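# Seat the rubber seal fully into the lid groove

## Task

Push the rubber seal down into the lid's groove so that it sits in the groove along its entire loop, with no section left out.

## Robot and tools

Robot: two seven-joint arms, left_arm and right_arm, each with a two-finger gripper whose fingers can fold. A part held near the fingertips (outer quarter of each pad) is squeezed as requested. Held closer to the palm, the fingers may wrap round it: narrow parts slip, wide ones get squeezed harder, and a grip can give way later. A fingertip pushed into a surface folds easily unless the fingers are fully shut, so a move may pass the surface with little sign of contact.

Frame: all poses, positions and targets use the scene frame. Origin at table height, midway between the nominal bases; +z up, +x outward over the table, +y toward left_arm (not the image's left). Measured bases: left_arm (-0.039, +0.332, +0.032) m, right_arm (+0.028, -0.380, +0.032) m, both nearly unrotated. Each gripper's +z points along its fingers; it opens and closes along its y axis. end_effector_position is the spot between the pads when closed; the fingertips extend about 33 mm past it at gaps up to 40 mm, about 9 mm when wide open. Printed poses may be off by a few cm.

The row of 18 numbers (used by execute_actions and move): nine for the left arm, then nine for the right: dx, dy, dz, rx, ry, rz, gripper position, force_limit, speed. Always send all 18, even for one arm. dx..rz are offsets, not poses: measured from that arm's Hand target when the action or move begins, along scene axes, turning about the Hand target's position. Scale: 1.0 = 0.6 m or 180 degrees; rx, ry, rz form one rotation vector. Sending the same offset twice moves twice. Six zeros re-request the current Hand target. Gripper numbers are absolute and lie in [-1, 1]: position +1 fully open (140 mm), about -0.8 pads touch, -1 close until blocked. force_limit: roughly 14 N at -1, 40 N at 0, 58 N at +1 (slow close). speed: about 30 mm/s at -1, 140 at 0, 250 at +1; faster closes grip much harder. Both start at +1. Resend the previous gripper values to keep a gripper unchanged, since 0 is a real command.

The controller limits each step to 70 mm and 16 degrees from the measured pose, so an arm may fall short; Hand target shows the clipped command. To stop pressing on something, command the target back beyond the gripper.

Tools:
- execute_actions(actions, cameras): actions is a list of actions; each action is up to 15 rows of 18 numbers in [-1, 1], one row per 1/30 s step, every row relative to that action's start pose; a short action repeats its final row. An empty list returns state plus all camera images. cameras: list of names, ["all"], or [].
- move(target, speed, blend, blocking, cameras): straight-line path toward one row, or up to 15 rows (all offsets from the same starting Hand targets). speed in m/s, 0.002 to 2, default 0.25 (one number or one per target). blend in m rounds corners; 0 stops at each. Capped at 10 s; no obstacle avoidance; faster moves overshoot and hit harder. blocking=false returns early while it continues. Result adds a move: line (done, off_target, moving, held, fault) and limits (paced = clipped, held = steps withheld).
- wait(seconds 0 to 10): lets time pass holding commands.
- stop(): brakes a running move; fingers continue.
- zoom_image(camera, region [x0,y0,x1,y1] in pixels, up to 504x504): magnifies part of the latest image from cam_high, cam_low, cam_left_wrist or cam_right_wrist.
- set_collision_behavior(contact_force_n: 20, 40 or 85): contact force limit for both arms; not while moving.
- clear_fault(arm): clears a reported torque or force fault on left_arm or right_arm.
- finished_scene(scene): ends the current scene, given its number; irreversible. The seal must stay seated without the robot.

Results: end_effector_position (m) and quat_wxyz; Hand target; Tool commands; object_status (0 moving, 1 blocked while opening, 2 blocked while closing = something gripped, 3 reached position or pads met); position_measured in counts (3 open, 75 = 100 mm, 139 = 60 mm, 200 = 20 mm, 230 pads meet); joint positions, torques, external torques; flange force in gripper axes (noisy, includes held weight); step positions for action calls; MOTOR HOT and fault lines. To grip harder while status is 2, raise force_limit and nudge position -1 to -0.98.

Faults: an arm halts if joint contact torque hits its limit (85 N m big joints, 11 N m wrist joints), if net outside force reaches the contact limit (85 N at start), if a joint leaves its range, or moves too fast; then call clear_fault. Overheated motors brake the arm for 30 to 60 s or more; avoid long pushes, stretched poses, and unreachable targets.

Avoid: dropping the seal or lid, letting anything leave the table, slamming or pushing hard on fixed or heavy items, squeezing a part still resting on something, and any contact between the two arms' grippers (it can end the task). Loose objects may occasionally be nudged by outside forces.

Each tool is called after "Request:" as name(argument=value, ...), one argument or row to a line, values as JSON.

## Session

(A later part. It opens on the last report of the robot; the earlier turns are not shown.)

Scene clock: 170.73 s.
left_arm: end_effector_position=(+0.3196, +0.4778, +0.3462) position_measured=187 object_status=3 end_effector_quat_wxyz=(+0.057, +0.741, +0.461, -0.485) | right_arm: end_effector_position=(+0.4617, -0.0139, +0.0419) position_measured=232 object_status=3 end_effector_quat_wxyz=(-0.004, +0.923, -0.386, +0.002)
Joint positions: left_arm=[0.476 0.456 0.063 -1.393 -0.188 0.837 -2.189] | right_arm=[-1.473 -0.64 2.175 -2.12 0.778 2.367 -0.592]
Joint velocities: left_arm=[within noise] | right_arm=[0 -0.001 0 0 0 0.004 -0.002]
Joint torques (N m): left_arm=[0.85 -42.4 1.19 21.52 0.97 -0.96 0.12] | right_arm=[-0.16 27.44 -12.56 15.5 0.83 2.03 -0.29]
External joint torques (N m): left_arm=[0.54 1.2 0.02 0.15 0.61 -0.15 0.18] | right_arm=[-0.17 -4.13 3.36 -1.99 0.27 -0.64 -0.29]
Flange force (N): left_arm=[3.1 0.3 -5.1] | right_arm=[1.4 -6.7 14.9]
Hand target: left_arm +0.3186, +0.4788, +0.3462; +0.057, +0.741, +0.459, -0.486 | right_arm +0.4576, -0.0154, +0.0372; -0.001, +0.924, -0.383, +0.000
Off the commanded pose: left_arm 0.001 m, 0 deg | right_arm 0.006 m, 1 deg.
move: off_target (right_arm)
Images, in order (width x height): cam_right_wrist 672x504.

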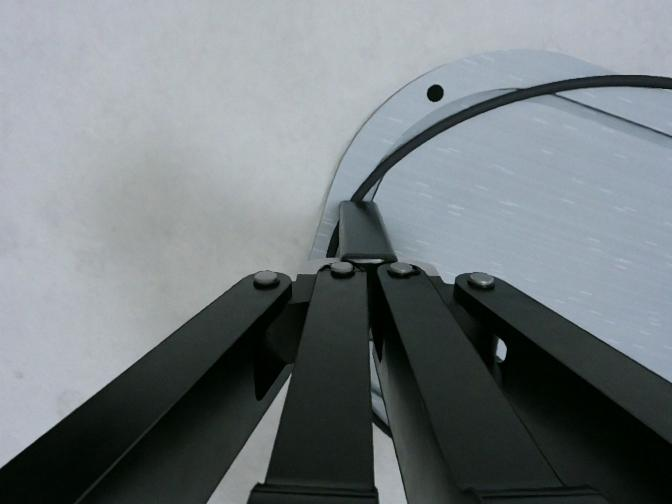

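Request:
move(
  target=[
    [0,0,0,0,0,0,-0.46,1,0,0,0,0.016,0,0,0,-1,-0.5,-1],
    [0,0,0,0,0,0,-0.46,1,0,0.014,-0.036,0.016,0,0,0,-1,-0.5,-1],
    [0,0,0,0,0,0,-0.46,1,0,0.014,-0.036,-0.002,0,0,0,-1,-0.5,-1],
  ],
  speed=[0.08,0.08,0.03],
  cameras=["cam_right_wrist"],
)

Request:
zoom_image(
  camera="cam_right_wrist",
  region=[240, 60, 480, 280],
)

Scene clock: 179.27 s.
left_arm: end_effector_position=(+0.3196, +0.4778, +0.3462) position_measured=187 object_status=3 end_effector_quat_wxyz=(+0.057, +0.741, +0.461, -0.485) | right_arm: end_effector_position=(+0.4663, -0.0367, +0.0390) position_measured=232 object_status=3 end_effector_quat_wxyz=(-0.001, +0.923, -0.385, -0.001)
Joint positions: left_arm=[0.476 0.456 0.063 -1.393 -0.188 0.837 -2.189] | right_arm=[-1.5 -0.625 2.174 -2.149 0.774 2.374 -0.632]
Joint velocities: left_arm=[within noise] | right_arm=[-0.001 0.001 0 0 0 0.003 -0.005]
Joint torques (N m): left_arm=[0.83 -42.39 1.17 21.52 0.98 -0.96 0.11] | right_arm=[-0.36 26.55 -12.69 16.77 1.31 3.06 -0.08]
External joint torques (N m): left_arm=[0.84 1.29 0.22 0.08 0.65 -0.14 0.17] | right_arm=[-0.43 -4.25 2.73 -0.53 0.76 0.43 -0.08]
Flange force (N): left_arm=[3.4 0.0 -5.0] | right_arm=[2.3 -10.7 17.2]
Hand target: left_arm +0.3186, +0.4788, +0.3462; +0.057, +0.741, +0.459, -0.486 | right_arm +0.4660, -0.0370, +0.0360; -0.001, +0.924, -0.383, +0.000
Off the commanded pose: left_arm 0.001 m, 0 deg | right_arm 0.003 m, 0 deg.
move: done
Images, in order (width x height): cam_right_wrist 672x504.

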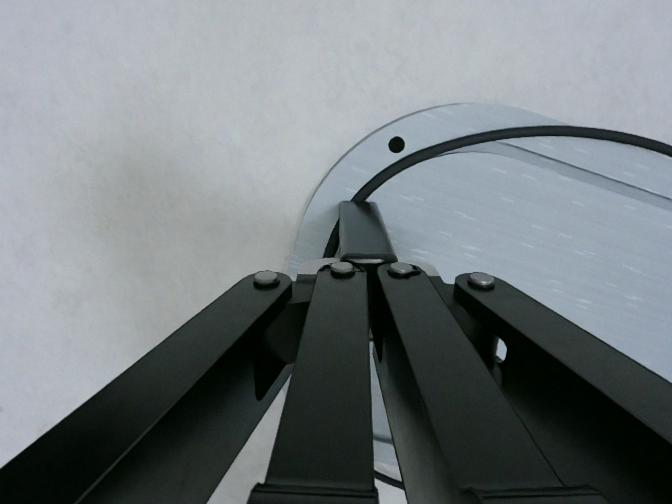

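Scaled by 2.100 from the camera's 672x504 image, which has a finer 960x720 frame.

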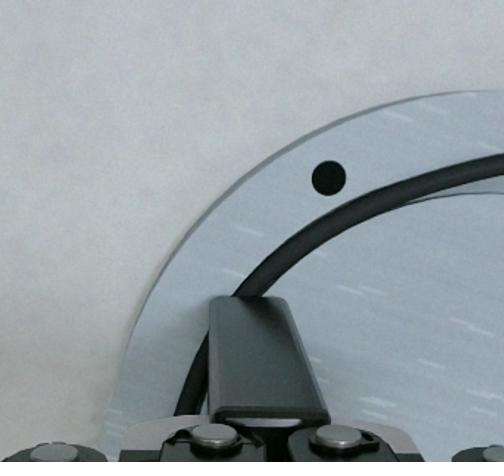

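Request:
move(
  target=[
    [0,0,0,0,0,0,-0.46,1,0,0,0,0.014,0,0,0,-1,-0.5,-1],
    [0,0,0,0,0,0,-0.46,1,0,0,-0.0163,0.014,0,0,0,-1,-0.5,-1],
    [0,0,0,0,0,0,-0.46,1,0,0,-0.0163,0,0,0,0,-1,-0.5,-1],
    [0,0,0,0,0,0,-0.46,1,0,0,-0.0163,0.014,0,0,0,-1,-0.5,-1],
    [0,0,0,0,0,0,-0.46,1,0,-0.0041,-0.032,0.014,0,0,0,-1,-0.5,-1],
    [0,0,0,0,0,0,-0.46,1,0,-0.0041,-0.032,0,0,0,0,-1,-0.5,-1],
  ],
  speed=[0.08,0.08,0.03,0.08,0.08,0.03],
  cameras=["cam_right_wrist"],
)

Request:
zoom_image(
  camera="cam_right_wrist",
  region=[240, 60, 480, 280],
)

Scene clock: 193.60 s.
left_arm: end_effector_position=(+0.3196, +0.4778, +0.3462) position_measured=187 object_status=3 end_effector_quat_wxyz=(+0.057, +0.741, +0.461, -0.485) | right_arm: end_effector_position=(+0.4633, -0.0554, +0.0388) position_measured=232 object_status=3 end_effector_quat_wxyz=(-0.001, +0.923, -0.385, -0.002)
Joint positions: left_arm=[0.476 0.456 0.063 -1.393 -0.188 0.837 -2.189] | right_arm=[-1.494 -0.596 2.157 -2.199 0.77 2.397 -0.66]
Joint velocities: left_arm=[within noise] | right_arm=[-0.003 0.002 0.002 -0.001 0 0.002 -0.005]
Joint torques (N m): left_arm=[0.83 -42.35 1.15 21.47 0.97 -0.96 0.12] | right_arm=[-1.13 24.95 -12.51 16.64 1.3 3.23 -0.18]
External joint torques (N m): left_arm=[0.74 1.16 0.13 0.12 0.63 -0.14 0.18] | right_arm=[-1 -4.28 2.46 -0.51 0.76 0.59 -0.18]
Flange force (N): left_arm=[3.1 0.0 -4.9] | right_arm=[4.0 -11.8 19.1]
Hand target: left_arm +0.3186, +0.4788, +0.3462; +0.057, +0.741, +0.459, -0.486 | right_arm +0.4636, -0.0562, +0.0360; -0.001, +0.924, -0.383, +0.000
Off the commanded pose: left_arm 0.001 m, 0 deg | right_arm 0.003 m, 0 deg.
move: done
Images, in order (width x height): cam_right_wrist 672x504.

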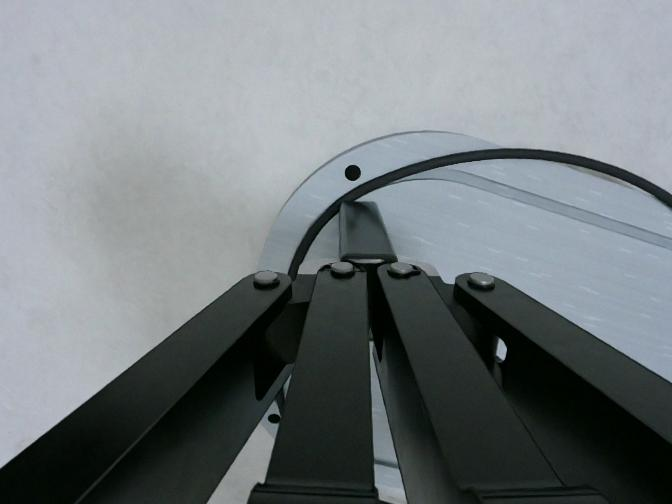

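Scaled by 2.100 from the camera's 672x504 image, which has a finer 960x720 frame.

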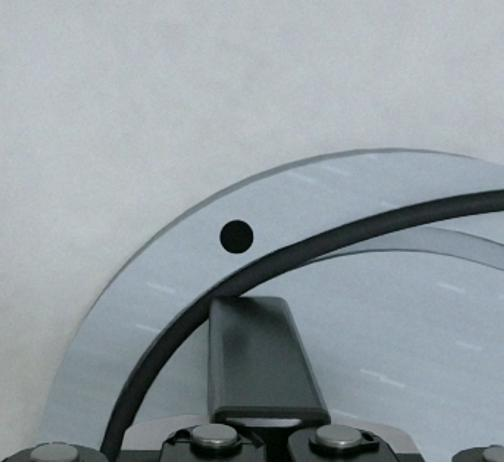

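Request:
move(
  target=[
    [0,0,0,0,0,0,-0.46,1,0,0,0,0.014,0,0,0,-1,-0.5,-1],
    [0,0,0,0,0,0,-0.46,1,0,0.0047,-0.021,0.014,0,0,0,-1,-0.5,-1],
    [0,0,0,0,0,0,-0.46,1,0,0.0047,-0.021,0,0,0,0,-1,-0.5,-1],
    [0,0,0,0,0,0,-0.46,1,0,0.0047,-0.021,0.014,0,0,0,-1,-0.5,-1],
    [0,0,0,0,0,0,-0.46,1,0,-0.0047,-0.035,0.014,0,0,0,-1,-0.5,-1],
    [0,0,0,0,0,0,-0.46,1,0,-0.0047,-0.035,0,0,0,0,-1,-0.5,-1],
  ],
  speed=[0.08,0.08,0.03,0.08,0.08,0.03],
  cameras=["cam_right_wrist"],
)

Request:
zoom_image(
  camera="cam_right_wrist",
  region=[240, 60, 480, 280],
)

Scene clock: 205.13 s.
left_arm: end_effector_position=(+0.3196, +0.4778, +0.3462) position_measured=187 object_status=3 end_effector_quat_wxyz=(+0.057, +0.741, +0.461, -0.485) | right_arm: end_effector_position=(+0.4601, -0.0752, +0.0389) position_measured=232 object_status=3 end_effector_quat_wxyz=(-0.001, +0.923, -0.384, -0.003)
Joint positions: left_arm=[0.476 0.456 0.063 -1.393 -0.188 0.837 -2.189] | right_arm=[-1.485 -0.566 2.135 -2.25 0.768 2.421 -0.694]
Joint velocities: left_arm=[within noise] | right_arm=[-0.001 0 0 0.002 0.001 0.002 -0.006]
Joint torques (N m): left_arm=[0.81 -42.38 1.16 21.51 0.99 -0.96 0.14] | right_arm=[-1.34 22.94 -12.04 15.88 1.25 3.3 -0.21]
External joint torques (N m): left_arm=[0.79 1.19 0.19 0.12 0.65 -0.15 0.21] | right_arm=[-1.22 -4.61 2.29 -1.22 0.72 0.65 -0.21]
Flange force (N): left_arm=[3.3 -0.1 -5.0] | right_arm=[4.7 -10.6 20.8]
Hand target: left_arm +0.3186, +0.4788, +0.3462; +0.057, +0.741, +0.459, -0.486 | right_arm +0.4608, -0.0772, +0.0360; -0.001, +0.924, -0.383, +0.000
Off the commanded pose: left_arm 0.001 m, 0 deg | right_arm 0.004 m, 0 deg.
move: off_target (right_arm)
Images, in order (width x height): cam_right_wrist 672x504.

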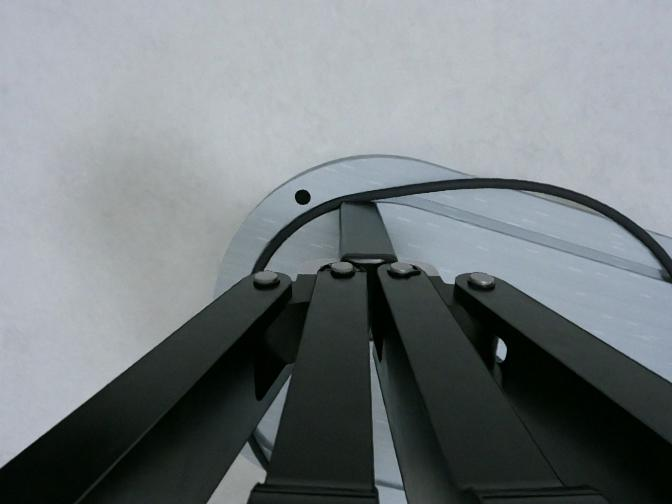

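Scaled by 2.100 from the camera's 672x504 image, which has a finer 960x720 frame.

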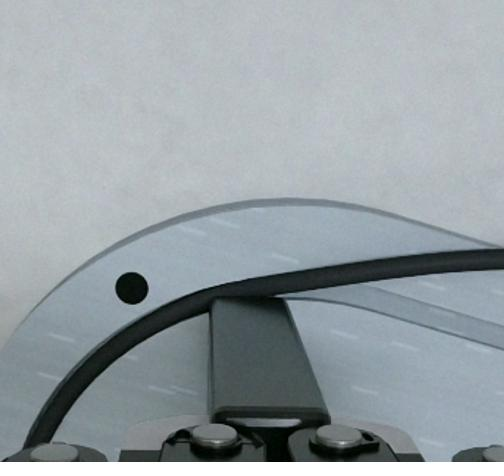

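Request:
move(
  target=[
    [0,0,0,0,0,0,-0.46,1,0,0,0,0.014,0,0,0,-1,-0.5,-1],
    [0,0,0,0,0,0,-0.46,1,0,0,-0.0187,0.014,0,0,0,-1,-0.5,-1],
    [0,0,0,0,0,0,-0.46,1,0,0,-0.0187,0,0,0,0,-1,-0.5,-1],
    [0,0,0,0,0,0,-0.46,1,0,0,-0.0187,0.014,0,0,0,-1,-0.5,-1],
    [0,0,0,0,0,0,-0.46,1,0,-0.007,-0.0327,0.014,0,0,0,-1,-0.5,-1],
    [0,0,0,0,0,0,-0.46,1,0,-0.007,-0.0327,0.003,0,0,0,-1,-0.5,-1],
    [0,0,0,0,0,0,-0.46,1,0,-0.0117,-0.028,0.001,0,0,0,-1,-0.5,-1],
  ],
  speed=[0.08,0.08,0.03,0.08,0.08,0.03,0.03],
  cameras=["cam_right_wrist"],
)

Request:
zoom_image(
  camera="cam_right_wrist",
  region=[240, 60, 480, 280],
)

Scene clock: 217.43 s.
left_arm: end_effector_position=(+0.3196, +0.4778, +0.3462) position_measured=187 object_status=3 end_effector_quat_wxyz=(+0.057, +0.741, +0.461, -0.485) | right_arm: end_effector_position=(+0.4575, -0.0933, +0.0411) position_measured=232 object_status=3 end_effector_quat_wxyz=(-0.003, +0.923, -0.384, +0.000)
Joint positions: left_arm=[0.476 0.456 0.063 -1.393 -0.188 0.837 -2.189] | right_arm=[-1.468 -0.532 2.107 -2.302 0.759 2.45 -0.719]
Joint velocities: left_arm=[within noise] | right_arm=[-0.001 0 0.002 0 -0.001 0.004 0.001]
Joint torques (N m): left_arm=[0.85 -42.36 1.15 21.46 0.97 -0.97 0.14] | right_arm=[0.43 21.55 -10.09 14.89 1.43 2.7 -0.04]
External joint torques (N m): left_arm=[0.89 1.2 0.23 0.09 0.64 -0.15 0.2] | right_arm=[0.32 -4.03 3.26 -2.15 0.93 0.06 -0.04]
Flange force (N): left_arm=[3.3 -0.2 -4.8] | right_arm=[0.8 -6.3 19.7]
Hand target: left_arm +0.3186, +0.4788, +0.3462; +0.057, +0.741, +0.459, -0.486 | right_arm +0.4537, -0.0940, +0.0366; -0.001, +0.924, -0.383, +0.000
Off the commanded pose: left_arm 0.001 m, 0 deg | right_arm 0.006 m, 0 deg.
move: off_target (right_arm)
Images, in order (width x height): cam_right_wrist 672x504.

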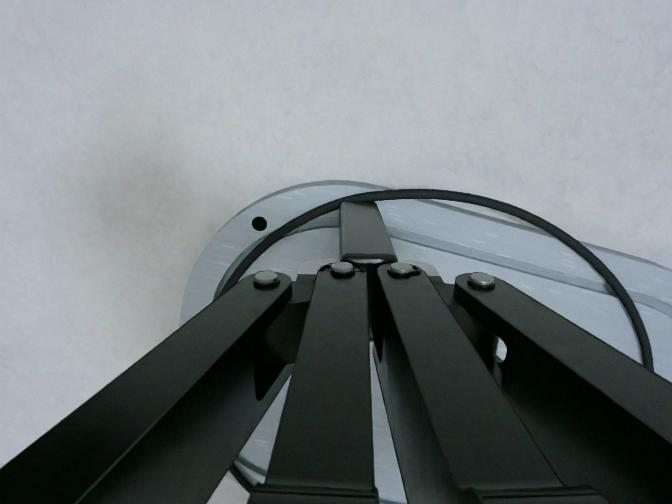

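Scaled by 2.100 from the camera's 672x504 image, which has a finer 960x720 frame.

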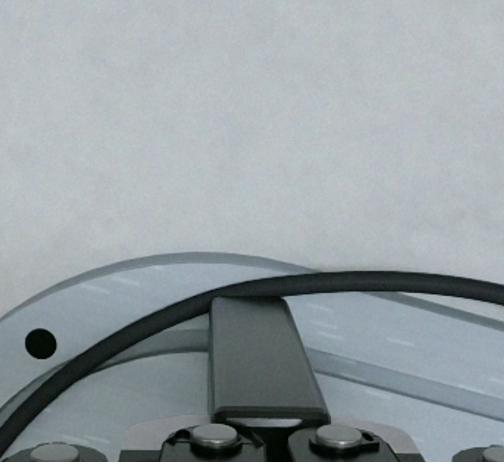

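Request:
move(
  target=[
    [0,0,0,0,0,0,-0.46,1,0,0,0,0.02,0,0,0,-1,-0.5,-1],
    [0,0,0,0,0,0,-0.46,1,0,0.0327,0.056,0.016,0,0,0,-1,-0.5,-1],
    [0,0,0,0,0,0,-0.46,1,0,0.0327,0.056,-0.001,0,0,0,-1,-0.5,-1],
    [0,0,0,0,0,0,-0.46,1,0,0.0327,0.056,0.014,0,0,0,-1,-0.5,-1],
    [0,0,0,0,0,0,-0.46,1,0,0.03,0.0397,0.014,0,0,0,-1,-0.5,-1],
    [0,0,0,0,0,0,-0.46,1,0,0.03,0.0397,-0.001,0,0,0,-1,-0.5,-1],
  ],
  speed=[0.08,0.08,0.03,0.08,0.08,0.03],
  cameras=["cam_right_wrist"],
)

Request:
zoom_image(
  camera="cam_right_wrist",
  region=[240, 60, 480, 280],
)

Scene clock: 228.47 s.
left_arm: end_effector_position=(+0.3196, +0.4778, +0.3462) position_measured=187 object_status=3 end_effector_quat_wxyz=(+0.057, +0.741, +0.461, -0.485) | right_arm: end_effector_position=(+0.4709, -0.0679, +0.0389) position_measured=232 object_status=3 end_effector_quat_wxyz=(-0.002, +0.923, -0.385, -0.003)
Joint positions: left_arm=[0.476 0.456 0.063 -1.393 -0.188 0.837 -2.189] | right_arm=[-1.514 -0.597 2.15 -2.203 0.777 2.397 -0.694]
Joint velocities: left_arm=[within noise] | right_arm=[-0.003 0.001 0.001 0 0.001 0.004 -0.005]
Joint torques (N m): left_arm=[0.79 -42.4 1.23 21.44 0.98 -0.97 0.12] | right_arm=[-1.09 24.22 -12.98 16.05 1.07 3.09 -0.27]
External joint torques (N m): left_arm=[0.67 0.97 0.2 0.18 0.64 -0.16 0.18] | right_arm=[-1.09 -4.9 1.99 -1.18 0.54 0.44 -0.27]
Flange force (N): left_arm=[2.8 -0.2 -4.6] | right_arm=[4.5 -10.3 18.4]
Hand target: left_arm +0.3186, +0.4788, +0.3462; +0.057, +0.741, +0.459, -0.486 | right_arm +0.4717, -0.0702, +0.0360; -0.001, +0.924, -0.383, +0.000
Off the commanded pose: left_arm 0.001 m, 0 deg | right_arm 0.004 m, 0 deg.
move: off_target (right_arm)
Images, in order (width x height): cam_right_wrist 672x504.

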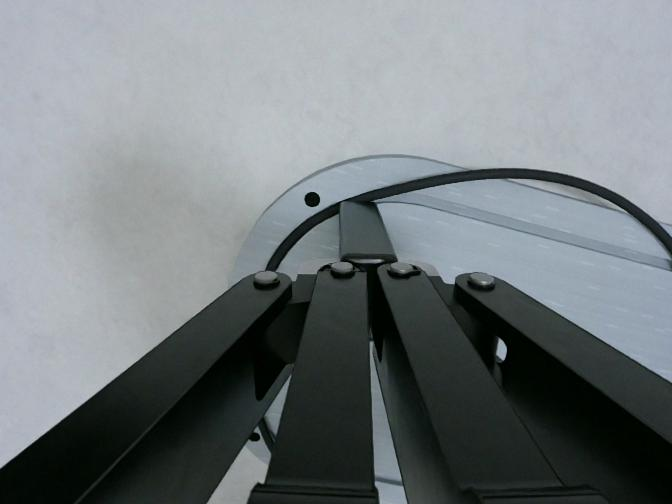

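Scaled by 2.100 from the camera's 672x504 image, which has a finer 960x720 frame.

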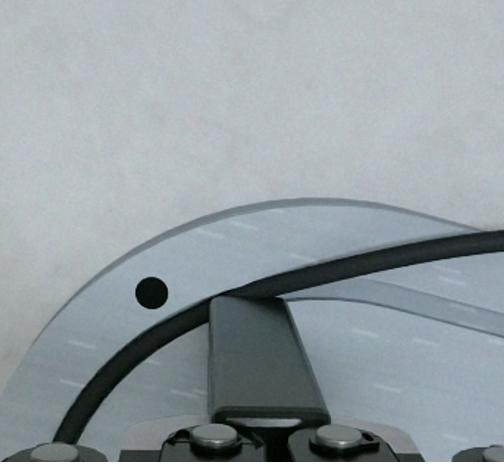

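Request:
move(
  target=[
    [0,0,0,0,0,0,-0.46,1,0,0,0,0.014,0,0,0,-1,-0.5,-1],
    [0,0,0,0,0,0,-0.46,1,0,0.0023,-0.0117,0.014,0,0,0,-1,-0.5,-1],
    [0,0,0,0,0,0,-0.46,1,0,0.0023,-0.0117,0,0,0,0,-1,-0.5,-1],
    [0,0,0,0,0,0,-0.46,1,0,0.0023,-0.0117,0.014,0,0,0,-1,-0.5,-1],
    [0,0,0,0,0,0,-0.46,1,0,-0.0017,-0.0193,0.014,0,0,0,-1,-0.5,-1],
    [0,0,0,0,0,0,-0.46,1,0,-0.0017,-0.0193,0,0,0,0,-1,-0.5,-1],
  ],
  speed=[0.08,0.08,0.03,0.08,0.08,0.03],
  cameras=["cam_right_wrist"],
)

Request:
zoom_image(
  camera="cam_right_wrist",
  region=[240, 60, 480, 280],
)

Scene clock: 238.27 s.
left_arm: end_effector_position=(+0.3196, +0.4778, +0.3462) position_measured=187 object_status=3 end_effector_quat_wxyz=(+0.057, +0.741, +0.461, -0.485) | right_arm: end_effector_position=(+0.4718, -0.0795, +0.0402) position_measured=232 object_status=3 end_effector_quat_wxyz=(-0.003, +0.923, -0.385, -0.001)
Joint positions: left_arm=[0.476 0.456 0.063 -1.393 -0.188 0.837 -2.189] | right_arm=[-1.515 -0.578 2.14 -2.229 0.772 2.412 -0.712]
Joint velocities: left_arm=[within noise] | right_arm=[-0.001 0 0.002 0.001 0 0.004 -0.004]
Joint torques (N m): left_arm=[0.81 -42.38 1.18 21.53 0.98 -0.97 0.12] | right_arm=[-1.22 22.72 -10.56 15.71 1.27 2.97 -0.15]
External joint torques (N m): left_arm=[0.78 1.18 0.2 0.14 0.64 -0.16 0.18] | right_arm=[-1.26 -5.38 3.92 -1.41 0.74 0.33 -0.15]
Flange force (N): left_arm=[3.2 -0.1 -5.1] | right_arm=[5.5 -14.1 25.9]
Hand target: left_arm +0.3186, +0.4788, +0.3462; +0.057, +0.741, +0.459, -0.486 | right_arm +0.4707, -0.0817, +0.0360; -0.001, +0.924, -0.383, +0.000
Off the commanded pose: left_arm 0.001 m, 0 deg | right_arm 0.005 m, 0 deg.
move: off_target (right_arm)
Images, in order (width x height): cam_right_wrist 672x504.

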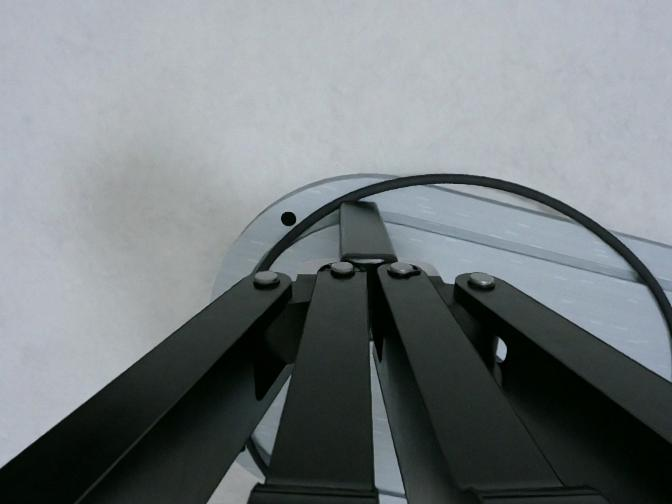

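Scaled by 2.100 from the camera's 672x504 image, which has a finer 960x720 frame.

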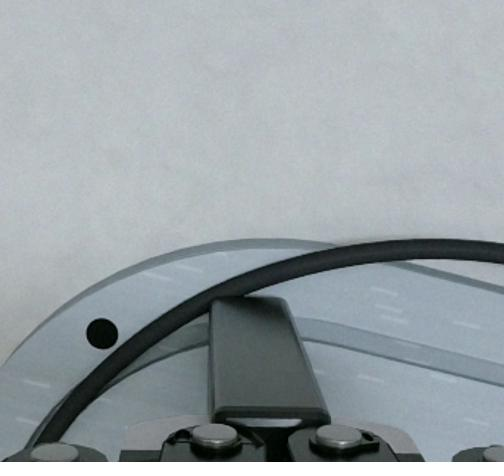

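Request:
move(
  target=[
    [0,0,0,0,0,0,-0.46,1,0,0,0,0.02,0,0,0,-1,-0.5,-1],
    [0,0,0,0,0,0,-0.46,1,0,0.021,0.0443,0.016,0,0,0,-1,-0.5,-1],
    [0,0,0,0,0,0,-0.46,1,0,0.021,0.0443,-0.001,0,0,0,-1,-0.5,-1],
    [0,0,0,0,0,0,-0.46,1,0,0.021,0.0443,0.014,0,0,0,-1,-0.5,-1],
    [0,0,0,0,0,0,-0.46,1,0,0.0175,0.029,0.014,0,0,0,-1,-0.5,-1],
    [0,0,0,0,0,0,-0.46,1,0,0.0175,0.029,-0.001,0,0,0,-1,-0.5,-1],
  ],
  speed=[0.08,0.08,0.03,0.08,0.08,0.03],
  cameras=["cam_right_wrist"],
)

Request:
zoom_image(
  camera="cam_right_wrist",
  region=[240, 60, 480, 280],
)

Scene clock: 253.40 s.
left_arm: end_effector_position=(+0.3196, +0.4778, +0.3462) position_measured=187 object_status=3 end_effector_quat_wxyz=(+0.057, +0.741, +0.461, -0.485) | right_arm: end_effector_position=(+0.4884, -0.0652, +0.0419) position_measured=232 object_status=3 end_effector_quat_wxyz=(-0.006, +0.922, -0.388, +0.004)
Joint positions: left_arm=[0.476 0.456 0.063 -1.393 -0.188 0.837 -2.189] | right_arm=[-1.548 -0.618 2.162 -2.161 0.778 2.39 -0.693]
Joint velocities: left_arm=[within noise] | right_arm=[-0.002 0 0 -0.002 -0.001 0.003 0]
Joint torques (N m): left_arm=[0.85 -42.41 1.18 21.47 0.98 -0.98 0.2] | right_arm=[1.09 25.37 -9.38 15.26 1.37 1.94 -0.23]
External joint torques (N m): left_arm=[0.78 1.14 0.18 0.11 0.64 -0.16 0.26] | right_arm=[1.07 -4.92 6.06 -2.13 0.82 -0.74 -0.23]
Flange force (N): left_arm=[3.2 -0.3 -4.8] | right_arm=[0.1 -9.3 22.4]
Hand target: left_arm +0.3186, +0.4788, +0.3462; +0.057, +0.741, +0.459, -0.486 | right_arm +0.4812, -0.0643, +0.0354; -0.001, +0.924, -0.383, +0.000
Off the commanded pose: left_arm 0.001 m, 0 deg | right_arm 0.010 m, 1 deg.
move: off_target (right_arm)
Images, in order (width x height): cam_right_wrist 672x504.

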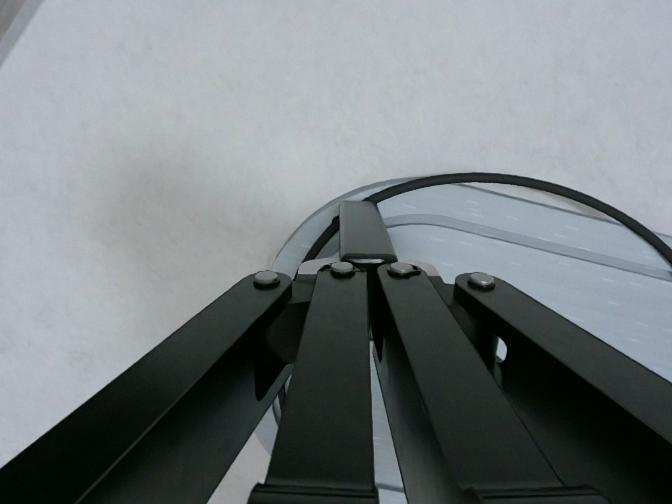

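Scaled by 2.100 from the camera's 672x504 image, which has a finer 960x720 frame.

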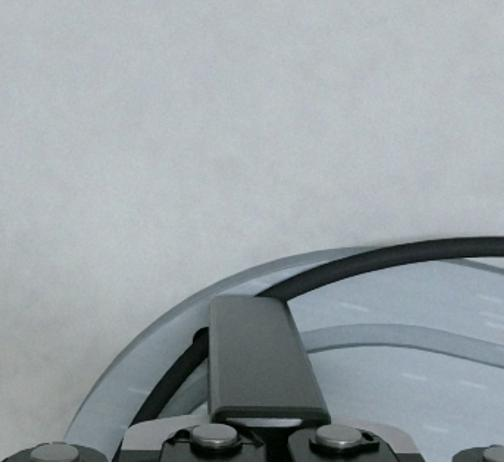

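Request:
move(
  target=[0,0,0,0,0,0,-0.46,1,0,-0.12,0,0.22,0,0,0,-1,-0.5,-1],
  cameras=["cam_right_wrist","cam_high"],
)

Request:
zoom_image(
  camera="cam_right_wrist",
  region=[140, 0, 600, 320],
)

Scene clock: 259.37 s.
left_arm: end_effector_position=(+0.3196, +0.4778, +0.3462) position_measured=187 object_status=3 end_effector_quat_wxyz=(+0.057, +0.741, +0.461, -0.485) | right_arm: end_effector_position=(+0.4084, -0.0648, +0.1672) position_measured=232 object_status=3 end_effector_quat_wxyz=(+0.001, +0.926, -0.378, -0.001)
Joint positions: left_arm=[0.476 0.456 0.063 -1.393 -0.188 0.837 -2.189] | right_arm=[-0.76 -0.351 1.436 -2.338 0.448 2.235 -0.431]
Joint velocities: left_arm=[within noise] | right_arm=[0 -0.001 -0.001 0 0.004 0.001 0.004]
Joint torques (N m): left_arm=[0.82 -42.37 1.19 21.46 0.98 -0.96 0.13] | right_arm=[0.89 3.29 -10.76 22.23 1.17 2.66 0.36]
External joint torques (N m): left_arm=[0.77 1.16 0.21 0.12 0.64 -0.14 0.19] | right_arm=[0.97 -1.24 -0.41 0.77 0.56 0.04 0.36]
Flange force (N): left_arm=[3.2 -0.1 -4.9] | right_arm=[0.0 0.0 0.0]
Hand target: left_arm +0.3186, +0.4788, +0.3462; +0.057, +0.741, +0.459, -0.486 | right_arm +0.4092, -0.0643, +0.1674; -0.001, +0.924, -0.383, +0.000
Off the commanded pose: left_arm 0.001 m, 0 deg | right_arm 0.001 m, 1 deg.
move: done
Images, in order (width x height): cam_high 672x504, cam_right_wrist 672x504.

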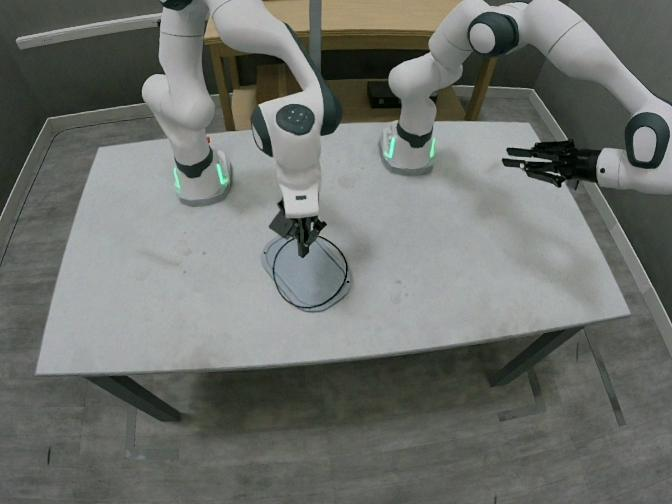

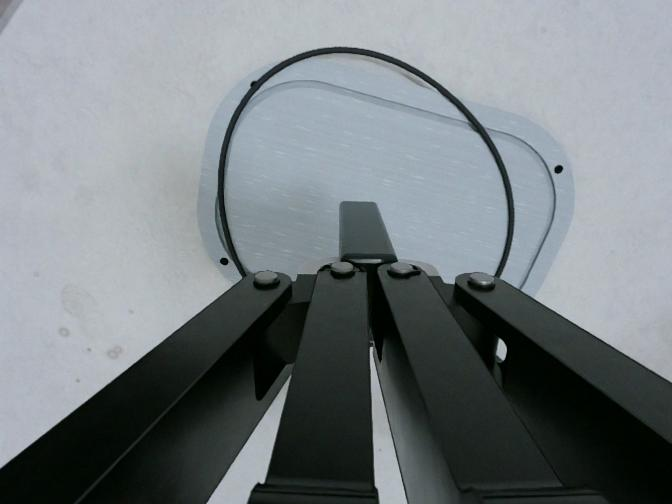

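Scaled by 1.096 from the camera's 672x504 image, which has a finer 960x720 frame.

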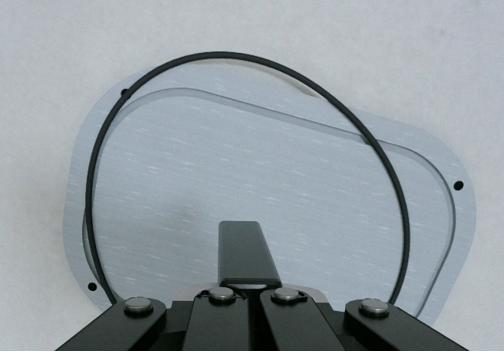

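Request:
move(
  target=[0,0,0,0,0,0,-0.46,1,0,0.078,0.137,-0.19,0,0,0,-1,-0.5,-1],
  cameras=["cam_right_wrist"],
)

Request:
zoom_image(
  camera="cam_right_wrist",
  region=[240, 60, 480, 280],
)

Scene clock: 267.97 s.
left_arm: end_effector_position=(+0.3196, +0.4778, +0.3462) position_measured=187 object_status=3 end_effector_quat_wxyz=(+0.057, +0.741, +0.461, -0.485) | right_arm: end_effector_position=(+0.4572, +0.0176, +0.0531) position_measured=232 object_status=3 end_effector_quat_wxyz=(-0.002, +0.922, -0.387, +0.002)
Joint positions: left_arm=[0.476 0.456 0.063 -1.393 -0.188 0.837 -2.189] | right_arm=[-1.475 -0.641 2.201 -2.053 0.726 2.329 -0.5]
Joint velocities: left_arm=[within noise] | right_arm=[-0.002 0 -0.001 -0.001 0.001 -0.002 -0.008]
Joint torques (N m): left_arm=[0.8 -42.35 1.11 21.43 0.99 -0.95 0.16] | right_arm=[0.19 32.81 -15.3 19.55 0.55 2.36 -0.27]
External joint torques (N m): left_arm=[0.73 1.33 0.11 0.01 0.66 -0.13 0.22] | right_arm=[0.25 -0.45 0.52 1.37 -0.02 -0.3 -0.27]
Flange force (N): left_arm=[3.4 0.0 -4.6] | right_arm=[0.3 -6.8 1.5]
Hand target: left_arm +0.3186, +0.4788, +0.3462; +0.057, +0.741, +0.459, -0.486 | right_arm +0.4560, +0.0179, +0.0534; -0.001, +0.924, -0.383, +0.000
Off the commanded pose: left_arm 0.001 m, 0 deg | right_arm 0.001 m, 1 deg.
move: done
Images, in order (width x height): cam_right_wrist 672x504.

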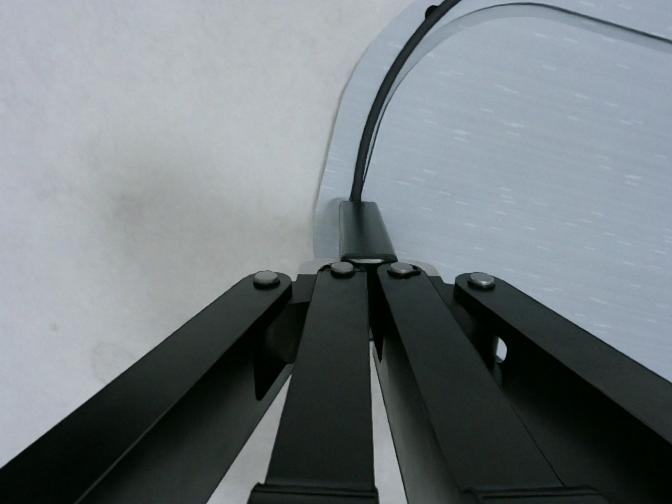

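Scaled by 2.100 from the camera's 672x504 image, which has a finer 960x720 frame.

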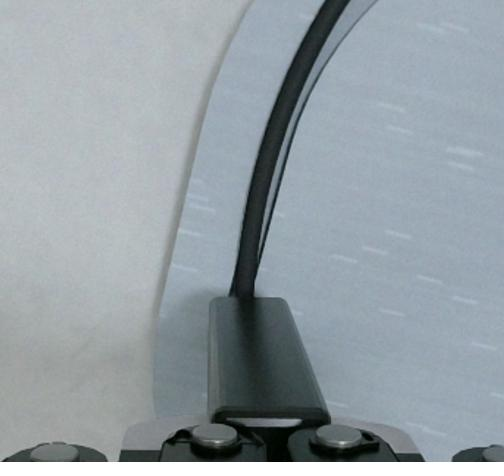

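Request:
move(
  target=[
    [0,0,0,0,0,0,-0.46,1,0,0.0128,-0.0152,-0.01,0,0,0,-1,-0.5,-1],
    [0,0,0,0,0,0,-0.46,1,0,0.0128,-0.0152,-0.029,0,0,0,-1,-0.5,-1],
    [0,0,0,0,0,0,-0.46,1,0,0.0128,-0.0152,-0.012,0,0,0,-1,-0.5,-1],
    [0,0,0,0,0,0,-0.46,1,0,0.0198,-0.029,-0.012,0,0,0,-1,-0.5,-1],
    [0,0,0,0,0,0,-0.46,1,0,0.0198,-0.029,-0.029,0,0,0,-1,-0.5,-1],
  ],
  speed=[0.08,0.03,0.08,0.08,0.03],
  cameras=["cam_right_wrist"],
)

Request:
zoom_image(
  camera="cam_right_wrist",
  region=[240, 60, 480, 280],
)

Scene clock: 277.57 s.
left_arm: end_effector_position=(+0.3196, +0.4778, +0.3462) position_measured=187 object_status=3 end_effector_quat_wxyz=(+0.057, +0.741, +0.461, -0.485) | right_arm: end_effector_position=(+0.4677, +0.0004, +0.0388) position_measured=232 object_status=3 end_effector_quat_wxyz=(+0.000, +0.923, -0.386, -0.002)
Joint positions: left_arm=[0.476 0.456 0.063 -1.393 -0.188 0.837 -2.189] | right_arm=[-1.544 -0.647 2.246 -2.06 0.732 2.354 -0.546]
Joint velocities: left_arm=[within noise] | right_arm=[-0.003 0 0.002 0 0.001 0.003 -0.005]
Joint torques (N m): left_arm=[0.82 -42.34 1.17 21.47 0.97 -0.95 0.14] | right_arm=[0.09 29.8 -13.37 17.87 1.22 3.19 -0.19]
External joint torques (N m): left_arm=[0.77 1.26 0.19 0.1 0.64 -0.14 0.2] | right_arm=[0 -4.32 1.88 -0.03 0.67 0.57 -0.19]
Flange force (N): left_arm=[3.4 0.0 -5.0] | right_arm=[1.2 -10.3 13.8]
Hand target: left_arm +0.3186, +0.4788, +0.3462; +0.057, +0.741, +0.459, -0.486 | right_arm +0.4679, +0.0005, +0.0360; -0.001, +0.924, -0.383, +0.000
Off the commanded pose: left_arm 0.001 m, 0 deg | right_arm 0.003 m, 0 deg.
move: done
Images, in order (width x height): cam_right_wrist 672x504.

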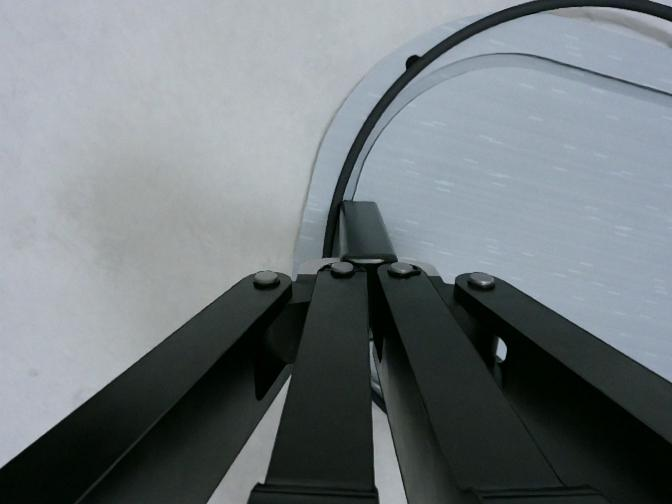

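Scaled by 2.100 from the camera's 672x504 image, which has a finer 960x720 frame.

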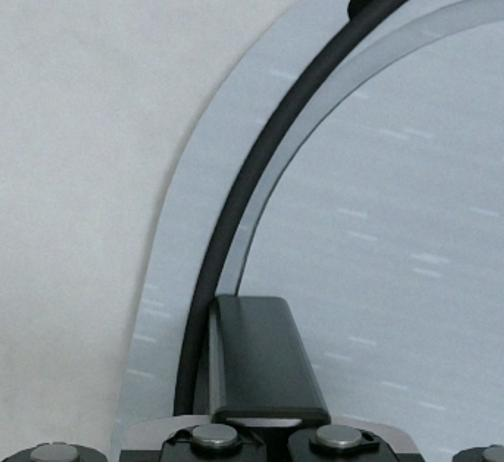

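Request:
move(
  target=[
    [0,0,0,0,0,0,-0.46,1,0,0,0,0.03,0,0,0,-1,-0.5,-1],
    [0,0,0,0,0,0,-0.46,1,0,0.0117,0.0117,0.03,0,0,0,-0.6,-0.5,-1],
    [0,0,0,0,0,0,-0.46,1,0,0.0117,0.0117,0.0085,0,0,0,-0.6,-0.5,-1],
    [0,0,0,0,0,0,-0.46,1,0,0.0117,0.0117,0.0085,0,0,0,-1,-0.5,-1],
  ],
  speed=0.06,
  cameras=["cam_right_wrist"],
)

Request:
zoom_image(
  camera="cam_right_wrist",
  region=[240, 60, 480, 280],
)

Scene clock: 292.83 s.
left_arm: end_effector_position=(+0.3196, +0.4778, +0.3462) position_measured=187 object_status=3 end_effector_quat_wxyz=(+0.057, +0.741, +0.461, -0.485) | right_arm: end_effector_position=(+0.4739, +0.0063, +0.0408) position_measured=226 object_status=0 end_effector_quat_wxyz=(+0.001, +0.923, -0.384, -0.001)
Joint positions: left_arm=[0.476 0.456 0.063 -1.393 -0.188 0.837 -2.189] | right_arm=[-1.557 -0.665 2.248 -2.025 0.729 2.333 -0.539]
Joint torques (N m): left_arm=[0.82 -42.45 1.23 21.46 0.99 -0.97 0.16] | right_arm=[0.02 33.67 -15.28 19.26 0.7 2.69 -0.1]
External joint torques (N m): left_arm=[1.01 1.12 0.42 0.1 0.67 -0.15 0.22] | right_arm=[0.05 -1.44 0.51 1.2 0.14 0.06 -0.1]
Flange force (N): left_arm=[3.3 -0.6 -4.7] | right_arm=[0.7 -8.1 4.1]
Hand target: left_arm +0.3186, +0.4788, +0.3462; +0.057, +0.741, +0.459, -0.486 | right_arm +0.4749, +0.0075, +0.0411; -0.001, +0.924, -0.383, +0.000
Off the commanded pose: left_arm 0.001 m, 0 deg | right_arm 0.002 m, 0 deg.
move: done
Images, in order (width x height): cam_right_wrist 672x504.

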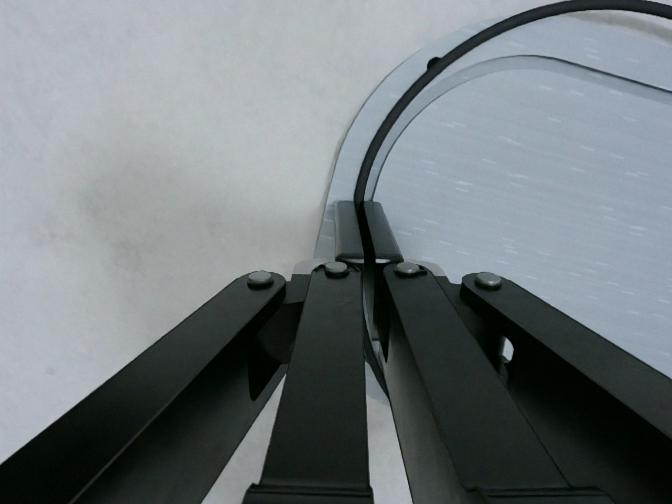

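Scaled by 2.100 from the camera's 672x504 image, which has a finer 960x720 frame.

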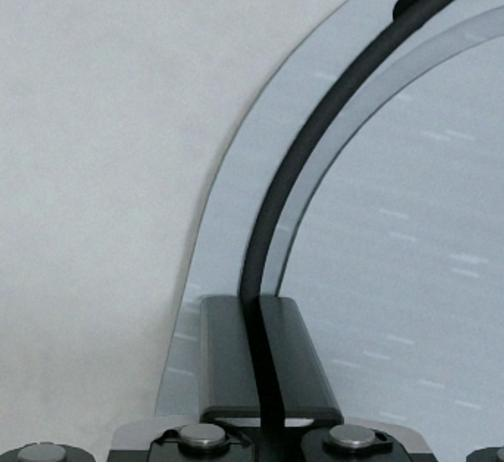

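Request:
move(
  target=[
    [0,0,0,0,0,0,-0.46,1,0,0,0,0.004,0,0,0,-1,-0.5,-1],
    [0,0,0,0,0,0,-0.46,1,0,-0.0045,-0.0045,0.004,0,0,0,-1,-0.5,-1],
    [0,0,0,0,0,0,-0.46,1,0,-0.0045,-0.0045,-0.006,0,0,0,-1,-0.5,-1],
  ],
  speed=0.03,
  cameras=["cam_right_wrist"],
)

Request:
zoom_image(
  camera="cam_right_wrist",
  region=[240, 60, 480, 280],
)

Scene clock: 303.80 s.
left_arm: end_effector_position=(+0.3196, +0.4778, +0.3462) position_measured=187 object_status=3 end_effector_quat_wxyz=(+0.057, +0.741, +0.461, -0.485) | right_arm: end_effector_position=(+0.4716, +0.0050, +0.0405) position_measured=226 object_status=2 end_effector_quat_wxyz=(+0.000, +0.923, -0.385, -0.002)
Joint positions: left_arm=[0.476 0.456 0.063 -1.393 -0.188 0.837 -2.189] | right_arm=[-1.553 -0.658 2.249 -2.037 0.731 2.341 -0.542]
Joint velocities: left_arm=[within noise] | right_arm=[-0.002 0.002 0.001 -0.001 0 0.001 -0.004]
Joint torques (N m): left_arm=[0.87 -42.35 1.16 21.51 0.99 -0.96 0.13] | right_arm=[-0.82 30.12 -13.85 17.96 1.31 3.47 -0.23]
External joint torques (N m): left_arm=[0.87 1.14 0.21 0.16 0.66 -0.15 0.19] | right_arm=[-0.79 -4.71 1.78 -0.09 0.74 0.83 -0.23]
Flange force (N): left_arm=[3.3 -0.2 -5.1] | right_arm=[2.7 -12.0 15.6]
Hand target: left_arm +0.3186, +0.4788, +0.3462; +0.057, +0.741, +0.459, -0.486 | right_arm +0.4722, +0.0048, +0.0375; -0.001, +0.924, -0.383, +0.000
Off the commanded pose: left_arm 0.001 m, 0 deg | right_arm 0.003 m, 0 deg.
move: done
Images, in order (width x height): cam_right_wrist 672x504.

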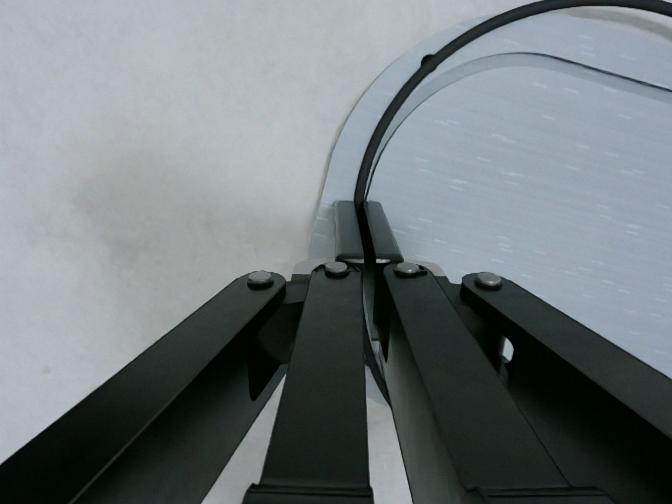

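Scaled by 2.100 from the camera's 672x504 image, which has a finer 960x720 frame.

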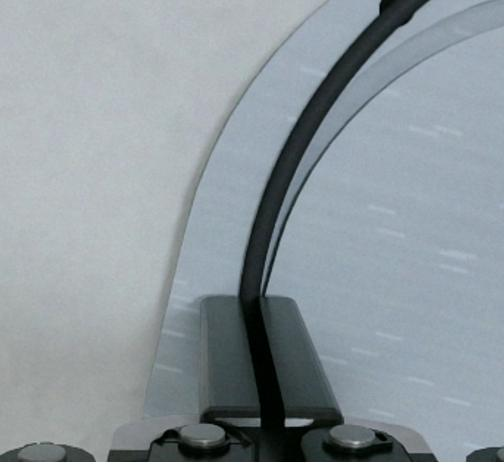

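Request:
move(
  target=[
    [0,0,0,0,0,0,-0.46,1,0,0,0,0.01,0,0,0,-1,-0.5,-1],
    [0,0,0,0,0,0,-0.46,1,0,-0.004,-0.004,0.01,0,0,0,-1,-0.5,-1],
    [0,0,0,0,0,0,-0.46,1,0,-0.004,-0.004,0,0,0,0,-1,-0.5,-1],
    [0,0,0,0,0,0,-0.46,1,0,-0.004,-0.004,0.002,0,0,0,-0.77,-0.5,-1],
    [0,0,0,0,0,0,-0.46,1,0,-0.004,-0.004,0.016,0,0,0,-0.77,-0.5,-1],
    [0,0,0,0,0,0,-0.46,1,0,-0.004,-0.004,0.016,0,0,0,-1,-0.5,-1],
    [0,0,0,0,0,0,-0.46,1,0,-0.004,-0.004,-0.003,0,0,0,-1,-0.5,-1],
  ],
  speed=0.03,
  cameras=["cam_right_wrist"],
)

Request:
zoom_image(
  camera="cam_right_wrist",
  region=[240, 60, 480, 280],
)

Scene clock: 313.90 s.
left_arm: end_effector_position=(+0.3196, +0.4778, +0.3462) position_measured=187 object_status=3 end_effector_quat_wxyz=(+0.057, +0.741, +0.461, -0.485) | right_arm: end_effector_position=(+0.4708, +0.0030, +0.0406) position_measured=226 object_status=2 end_effector_quat_wxyz=(-0.002, +0.923, -0.385, -0.001)
Joint positions: left_arm=[0.476 0.456 0.063 -1.393 -0.188 0.837 -2.189] | right_arm=[-1.548 -0.653 2.244 -2.048 0.735 2.348 -0.548]
Joint velocities: left_arm=[within noise] | right_arm=[-0.004 0 0.002 0.001 0 0.003 -0.002]
Joint torques (N m): left_arm=[0.84 -42.37 1.16 21.48 1 -0.95 0.18] | right_arm=[-0.5 28.34 -12.57 17.11 1.49 3.25 -0.16]
External joint torques (N m): left_arm=[0.8 1.26 0.18 0.08 0.66 -0.13 0.24] | right_arm=[-0.43 -6.13 3.03 -0.89 0.93 0.6 -0.16]
Flange force (N): left_arm=[3.4 -0.1 -4.9] | right_arm=[2.2 -13.0 20.0]
Hand target: left_arm +0.3186, +0.4788, +0.3462; +0.057, +0.741, +0.459, -0.486 | right_arm +0.4698, +0.0024, +0.0357; -0.001, +0.924, -0.383, +0.000
Off the commanded pose: left_arm 0.001 m, 0 deg | right_arm 0.005 m, 0 deg.
move: off_target (right_arm)
Images, in order (width x height): cam_right_wrist 672x504.

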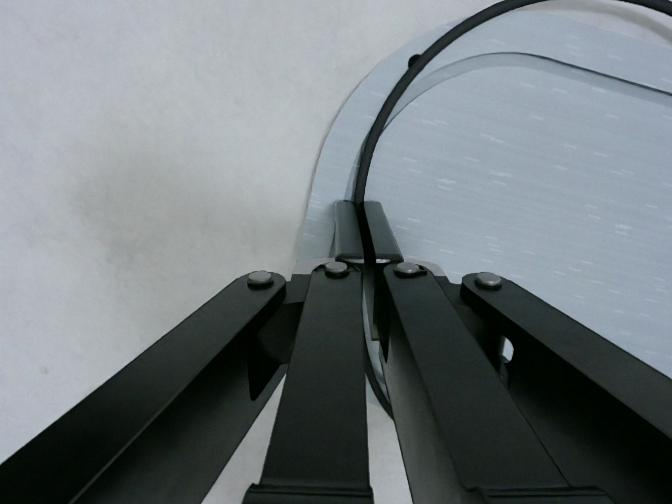

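Scaled by 2.100 from the camera's 672x504 image, which has a finer 960x720 frame.

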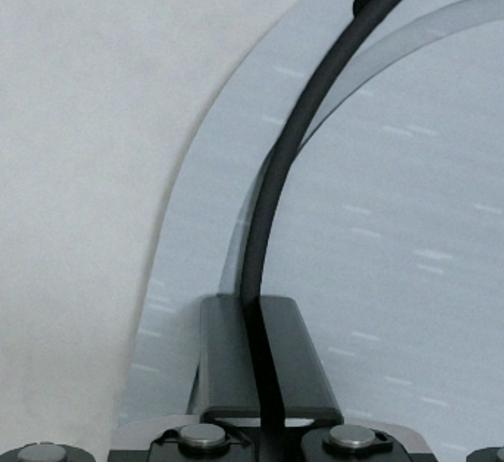

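Request:
move(
  target=[
    [0,0,0,0,0,0,-0.46,1,0,0,0,0.012,0,0,0,-1,-0.5,-1],
    [0,0,0,0,0,0,-0.46,1,0,0.0035,0.0035,0.012,0,0,0,-1,-0.5,-1],
    [0,0,0,0,0,0,-0.46,1,0,0.0035,0.0035,0.0005,0,0,0,-1,-0.5,-1],
    [0,0,0,0,0,0,-0.46,1,0,0.0035,0.0035,0.006,0,0,0,-0.62,-0.5,-1],
    [0,0,0,0,0,0,-0.46,1,0,0.0035,0.0035,0.04,0,0,0,-0.62,-0.5,-1],
    [0,0,0,0,0,0,-0.46,1,0,0.0035,0.0035,0.04,0,0,0,-1,-0.5,-1],
    [0,0,0,0,0,0,-0.46,1,0,0.0035,0.0035,0.012,0,0,0,-1,-0.5,-1],
  ],
  speed=0.03,
  cameras=["cam_right_wrist"],
)

Request:
zoom_image(
  camera="cam_right_wrist",
  region=[240, 60, 480, 280],
)

Scene clock: 327.43 s.
left_arm: end_effector_position=(+0.3196, +0.4778, +0.3462) position_measured=187 object_status=3 end_effector_quat_wxyz=(+0.057, +0.741, +0.461, -0.485) | right_arm: end_effector_position=(+0.4707, +0.0032, +0.0428) position_measured=231 object_status=3 end_effector_quat_wxyz=(+0.002, +0.923, -0.385, -0.001)
Joint positions: left_arm=[0.476 0.456 0.063 -1.393 -0.188 0.837 -2.189] | right_arm=[-1.54 -0.657 2.233 -2.041 0.731 2.334 -0.542]
Joint velocities: left_arm=[within noise] | right_arm=[-0.001 -0.001 0.001 0 0 0.004 -0.001]
Joint torques (N m): left_arm=[0.79 -42.32 1.23 21.46 0.99 -0.96 0.15] | right_arm=[0.12 33.27 -15.54 19.3 0.95 2.57 -0.21]
External joint torques (N m): left_arm=[0.94 1.27 0.39 0.07 0.67 -0.14 0.21] | right_arm=[0.18 -1 0.2 1.39 0.39 -0.04 -0.21]
Flange force (N): left_arm=[3.5 -0.3 -4.9] | right_arm=[0.7 -7.5 3.1]
Hand target: left_arm +0.3186, +0.4788, +0.3462; +0.057, +0.741, +0.459, -0.486 | right_arm +0.4719, +0.0045, +0.0429; -0.001, +0.924, -0.383, +0.000
Off the commanded pose: left_arm 0.001 m, 0 deg | right_arm 0.002 m, 0 deg.
move: done
Images, in order (width x height): cam_right_wrist 672x504.

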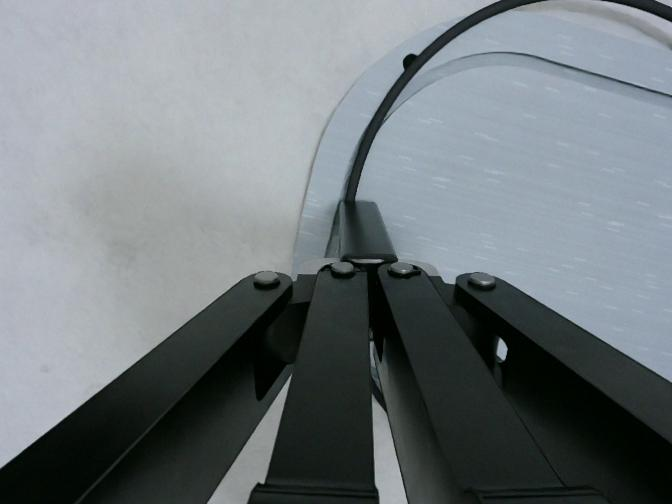

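Scaled by 2.100 from the camera's 672x504 image, which has a finer 960x720 frame.

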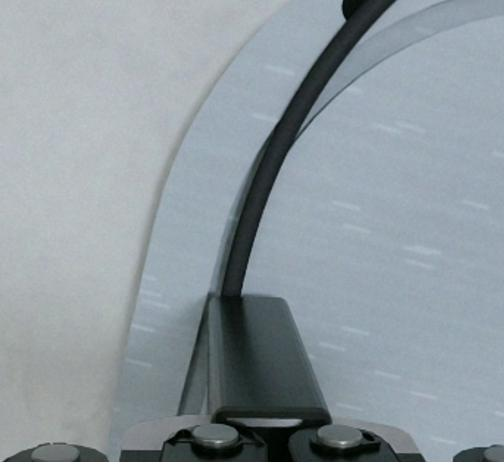

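Request:
move(
  target=[
    [0,0,0,0,0,0,-0.46,1,0,0.0327,-0.0443,0.008,0,0,0,-1,-0.5,-1],
    [0,0,0,0,0,0,-0.46,1,0,0.0327,-0.0443,-0.012,0,0,0,-1,-0.5,-1],
    [0,0,0,0,0,0,-0.46,1,0,0.0327,-0.0443,0.004,0,0,0,-1,-0.5,-1],
    [0,0,0,0,0,0,-0.46,1,0,0.0257,-0.0303,0.004,0,0,0,-1,-0.5,-1],
    [0,0,0,0,0,0,-0.46,1,0,0.0257,-0.0303,-0.012,0,0,0,-1,-0.5,-1],
  ],
  speed=[0.08,0.03,0.06,0.06,0.03],
  cameras=["cam_right_wrist"],
)

Request:
zoom_image(
  camera="cam_right_wrist",
  region=[240, 60, 480, 280],
)

Scene clock: 336.83 s.
left_arm: end_effector_position=(+0.3196, +0.4778, +0.3462) position_measured=187 object_status=3 end_effector_quat_wxyz=(+0.057, +0.741, +0.461, -0.485) | right_arm: end_effector_position=(+0.4882, -0.0137, +0.0394) position_measured=231 object_status=3 end_effector_quat_wxyz=(-0.001, +0.924, -0.383, +0.000)
Joint positions: left_arm=[0.476 0.456 0.063 -1.393 -0.188 0.837 -2.189] | right_arm=[-1.597 -0.66 2.251 -2.037 0.733 2.346 -0.59]
Joint torques (N m): left_arm=[0.85 -42.3 1.11 21.52 0.97 -0.95 0.19] | right_arm=[-0.29 29.84 -13.1 17.83 1.51 3.21 0.02]
External joint torques (N m): left_arm=[0.97 1.28 0.25 0.16 0.65 -0.12 0.25] | right_arm=[-0.63 -4.99 2.23 -0.27 0.95 0.58 0.02]
Flange force (N): left_arm=[3.6 -0.2 -5.5] | right_arm=[2.6 -12.4 16.5]
Hand target: left_arm +0.3186, +0.4788, +0.3462; +0.057, +0.741, +0.459, -0.486 | right_arm +0.4873, -0.0137, +0.0357; -0.001, +0.924, -0.383, +0.000
Off the commanded pose: left_arm 0.001 m, 0 deg | right_arm 0.004 m, 0 deg.
move: off_target (right_arm)
Images, in order (width x height): cam_right_wrist 672x504.

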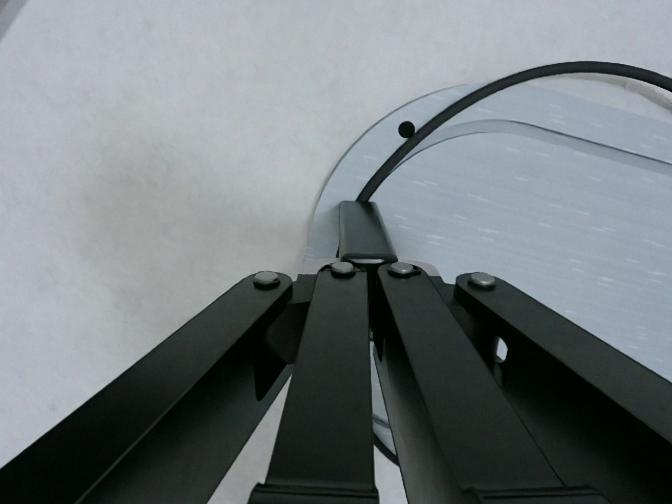

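Scaled by 2.100 from the camera's 672x504 image, which has a finer 960x720 frame.

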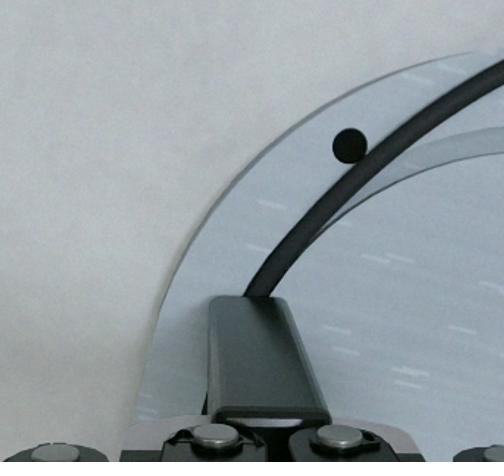

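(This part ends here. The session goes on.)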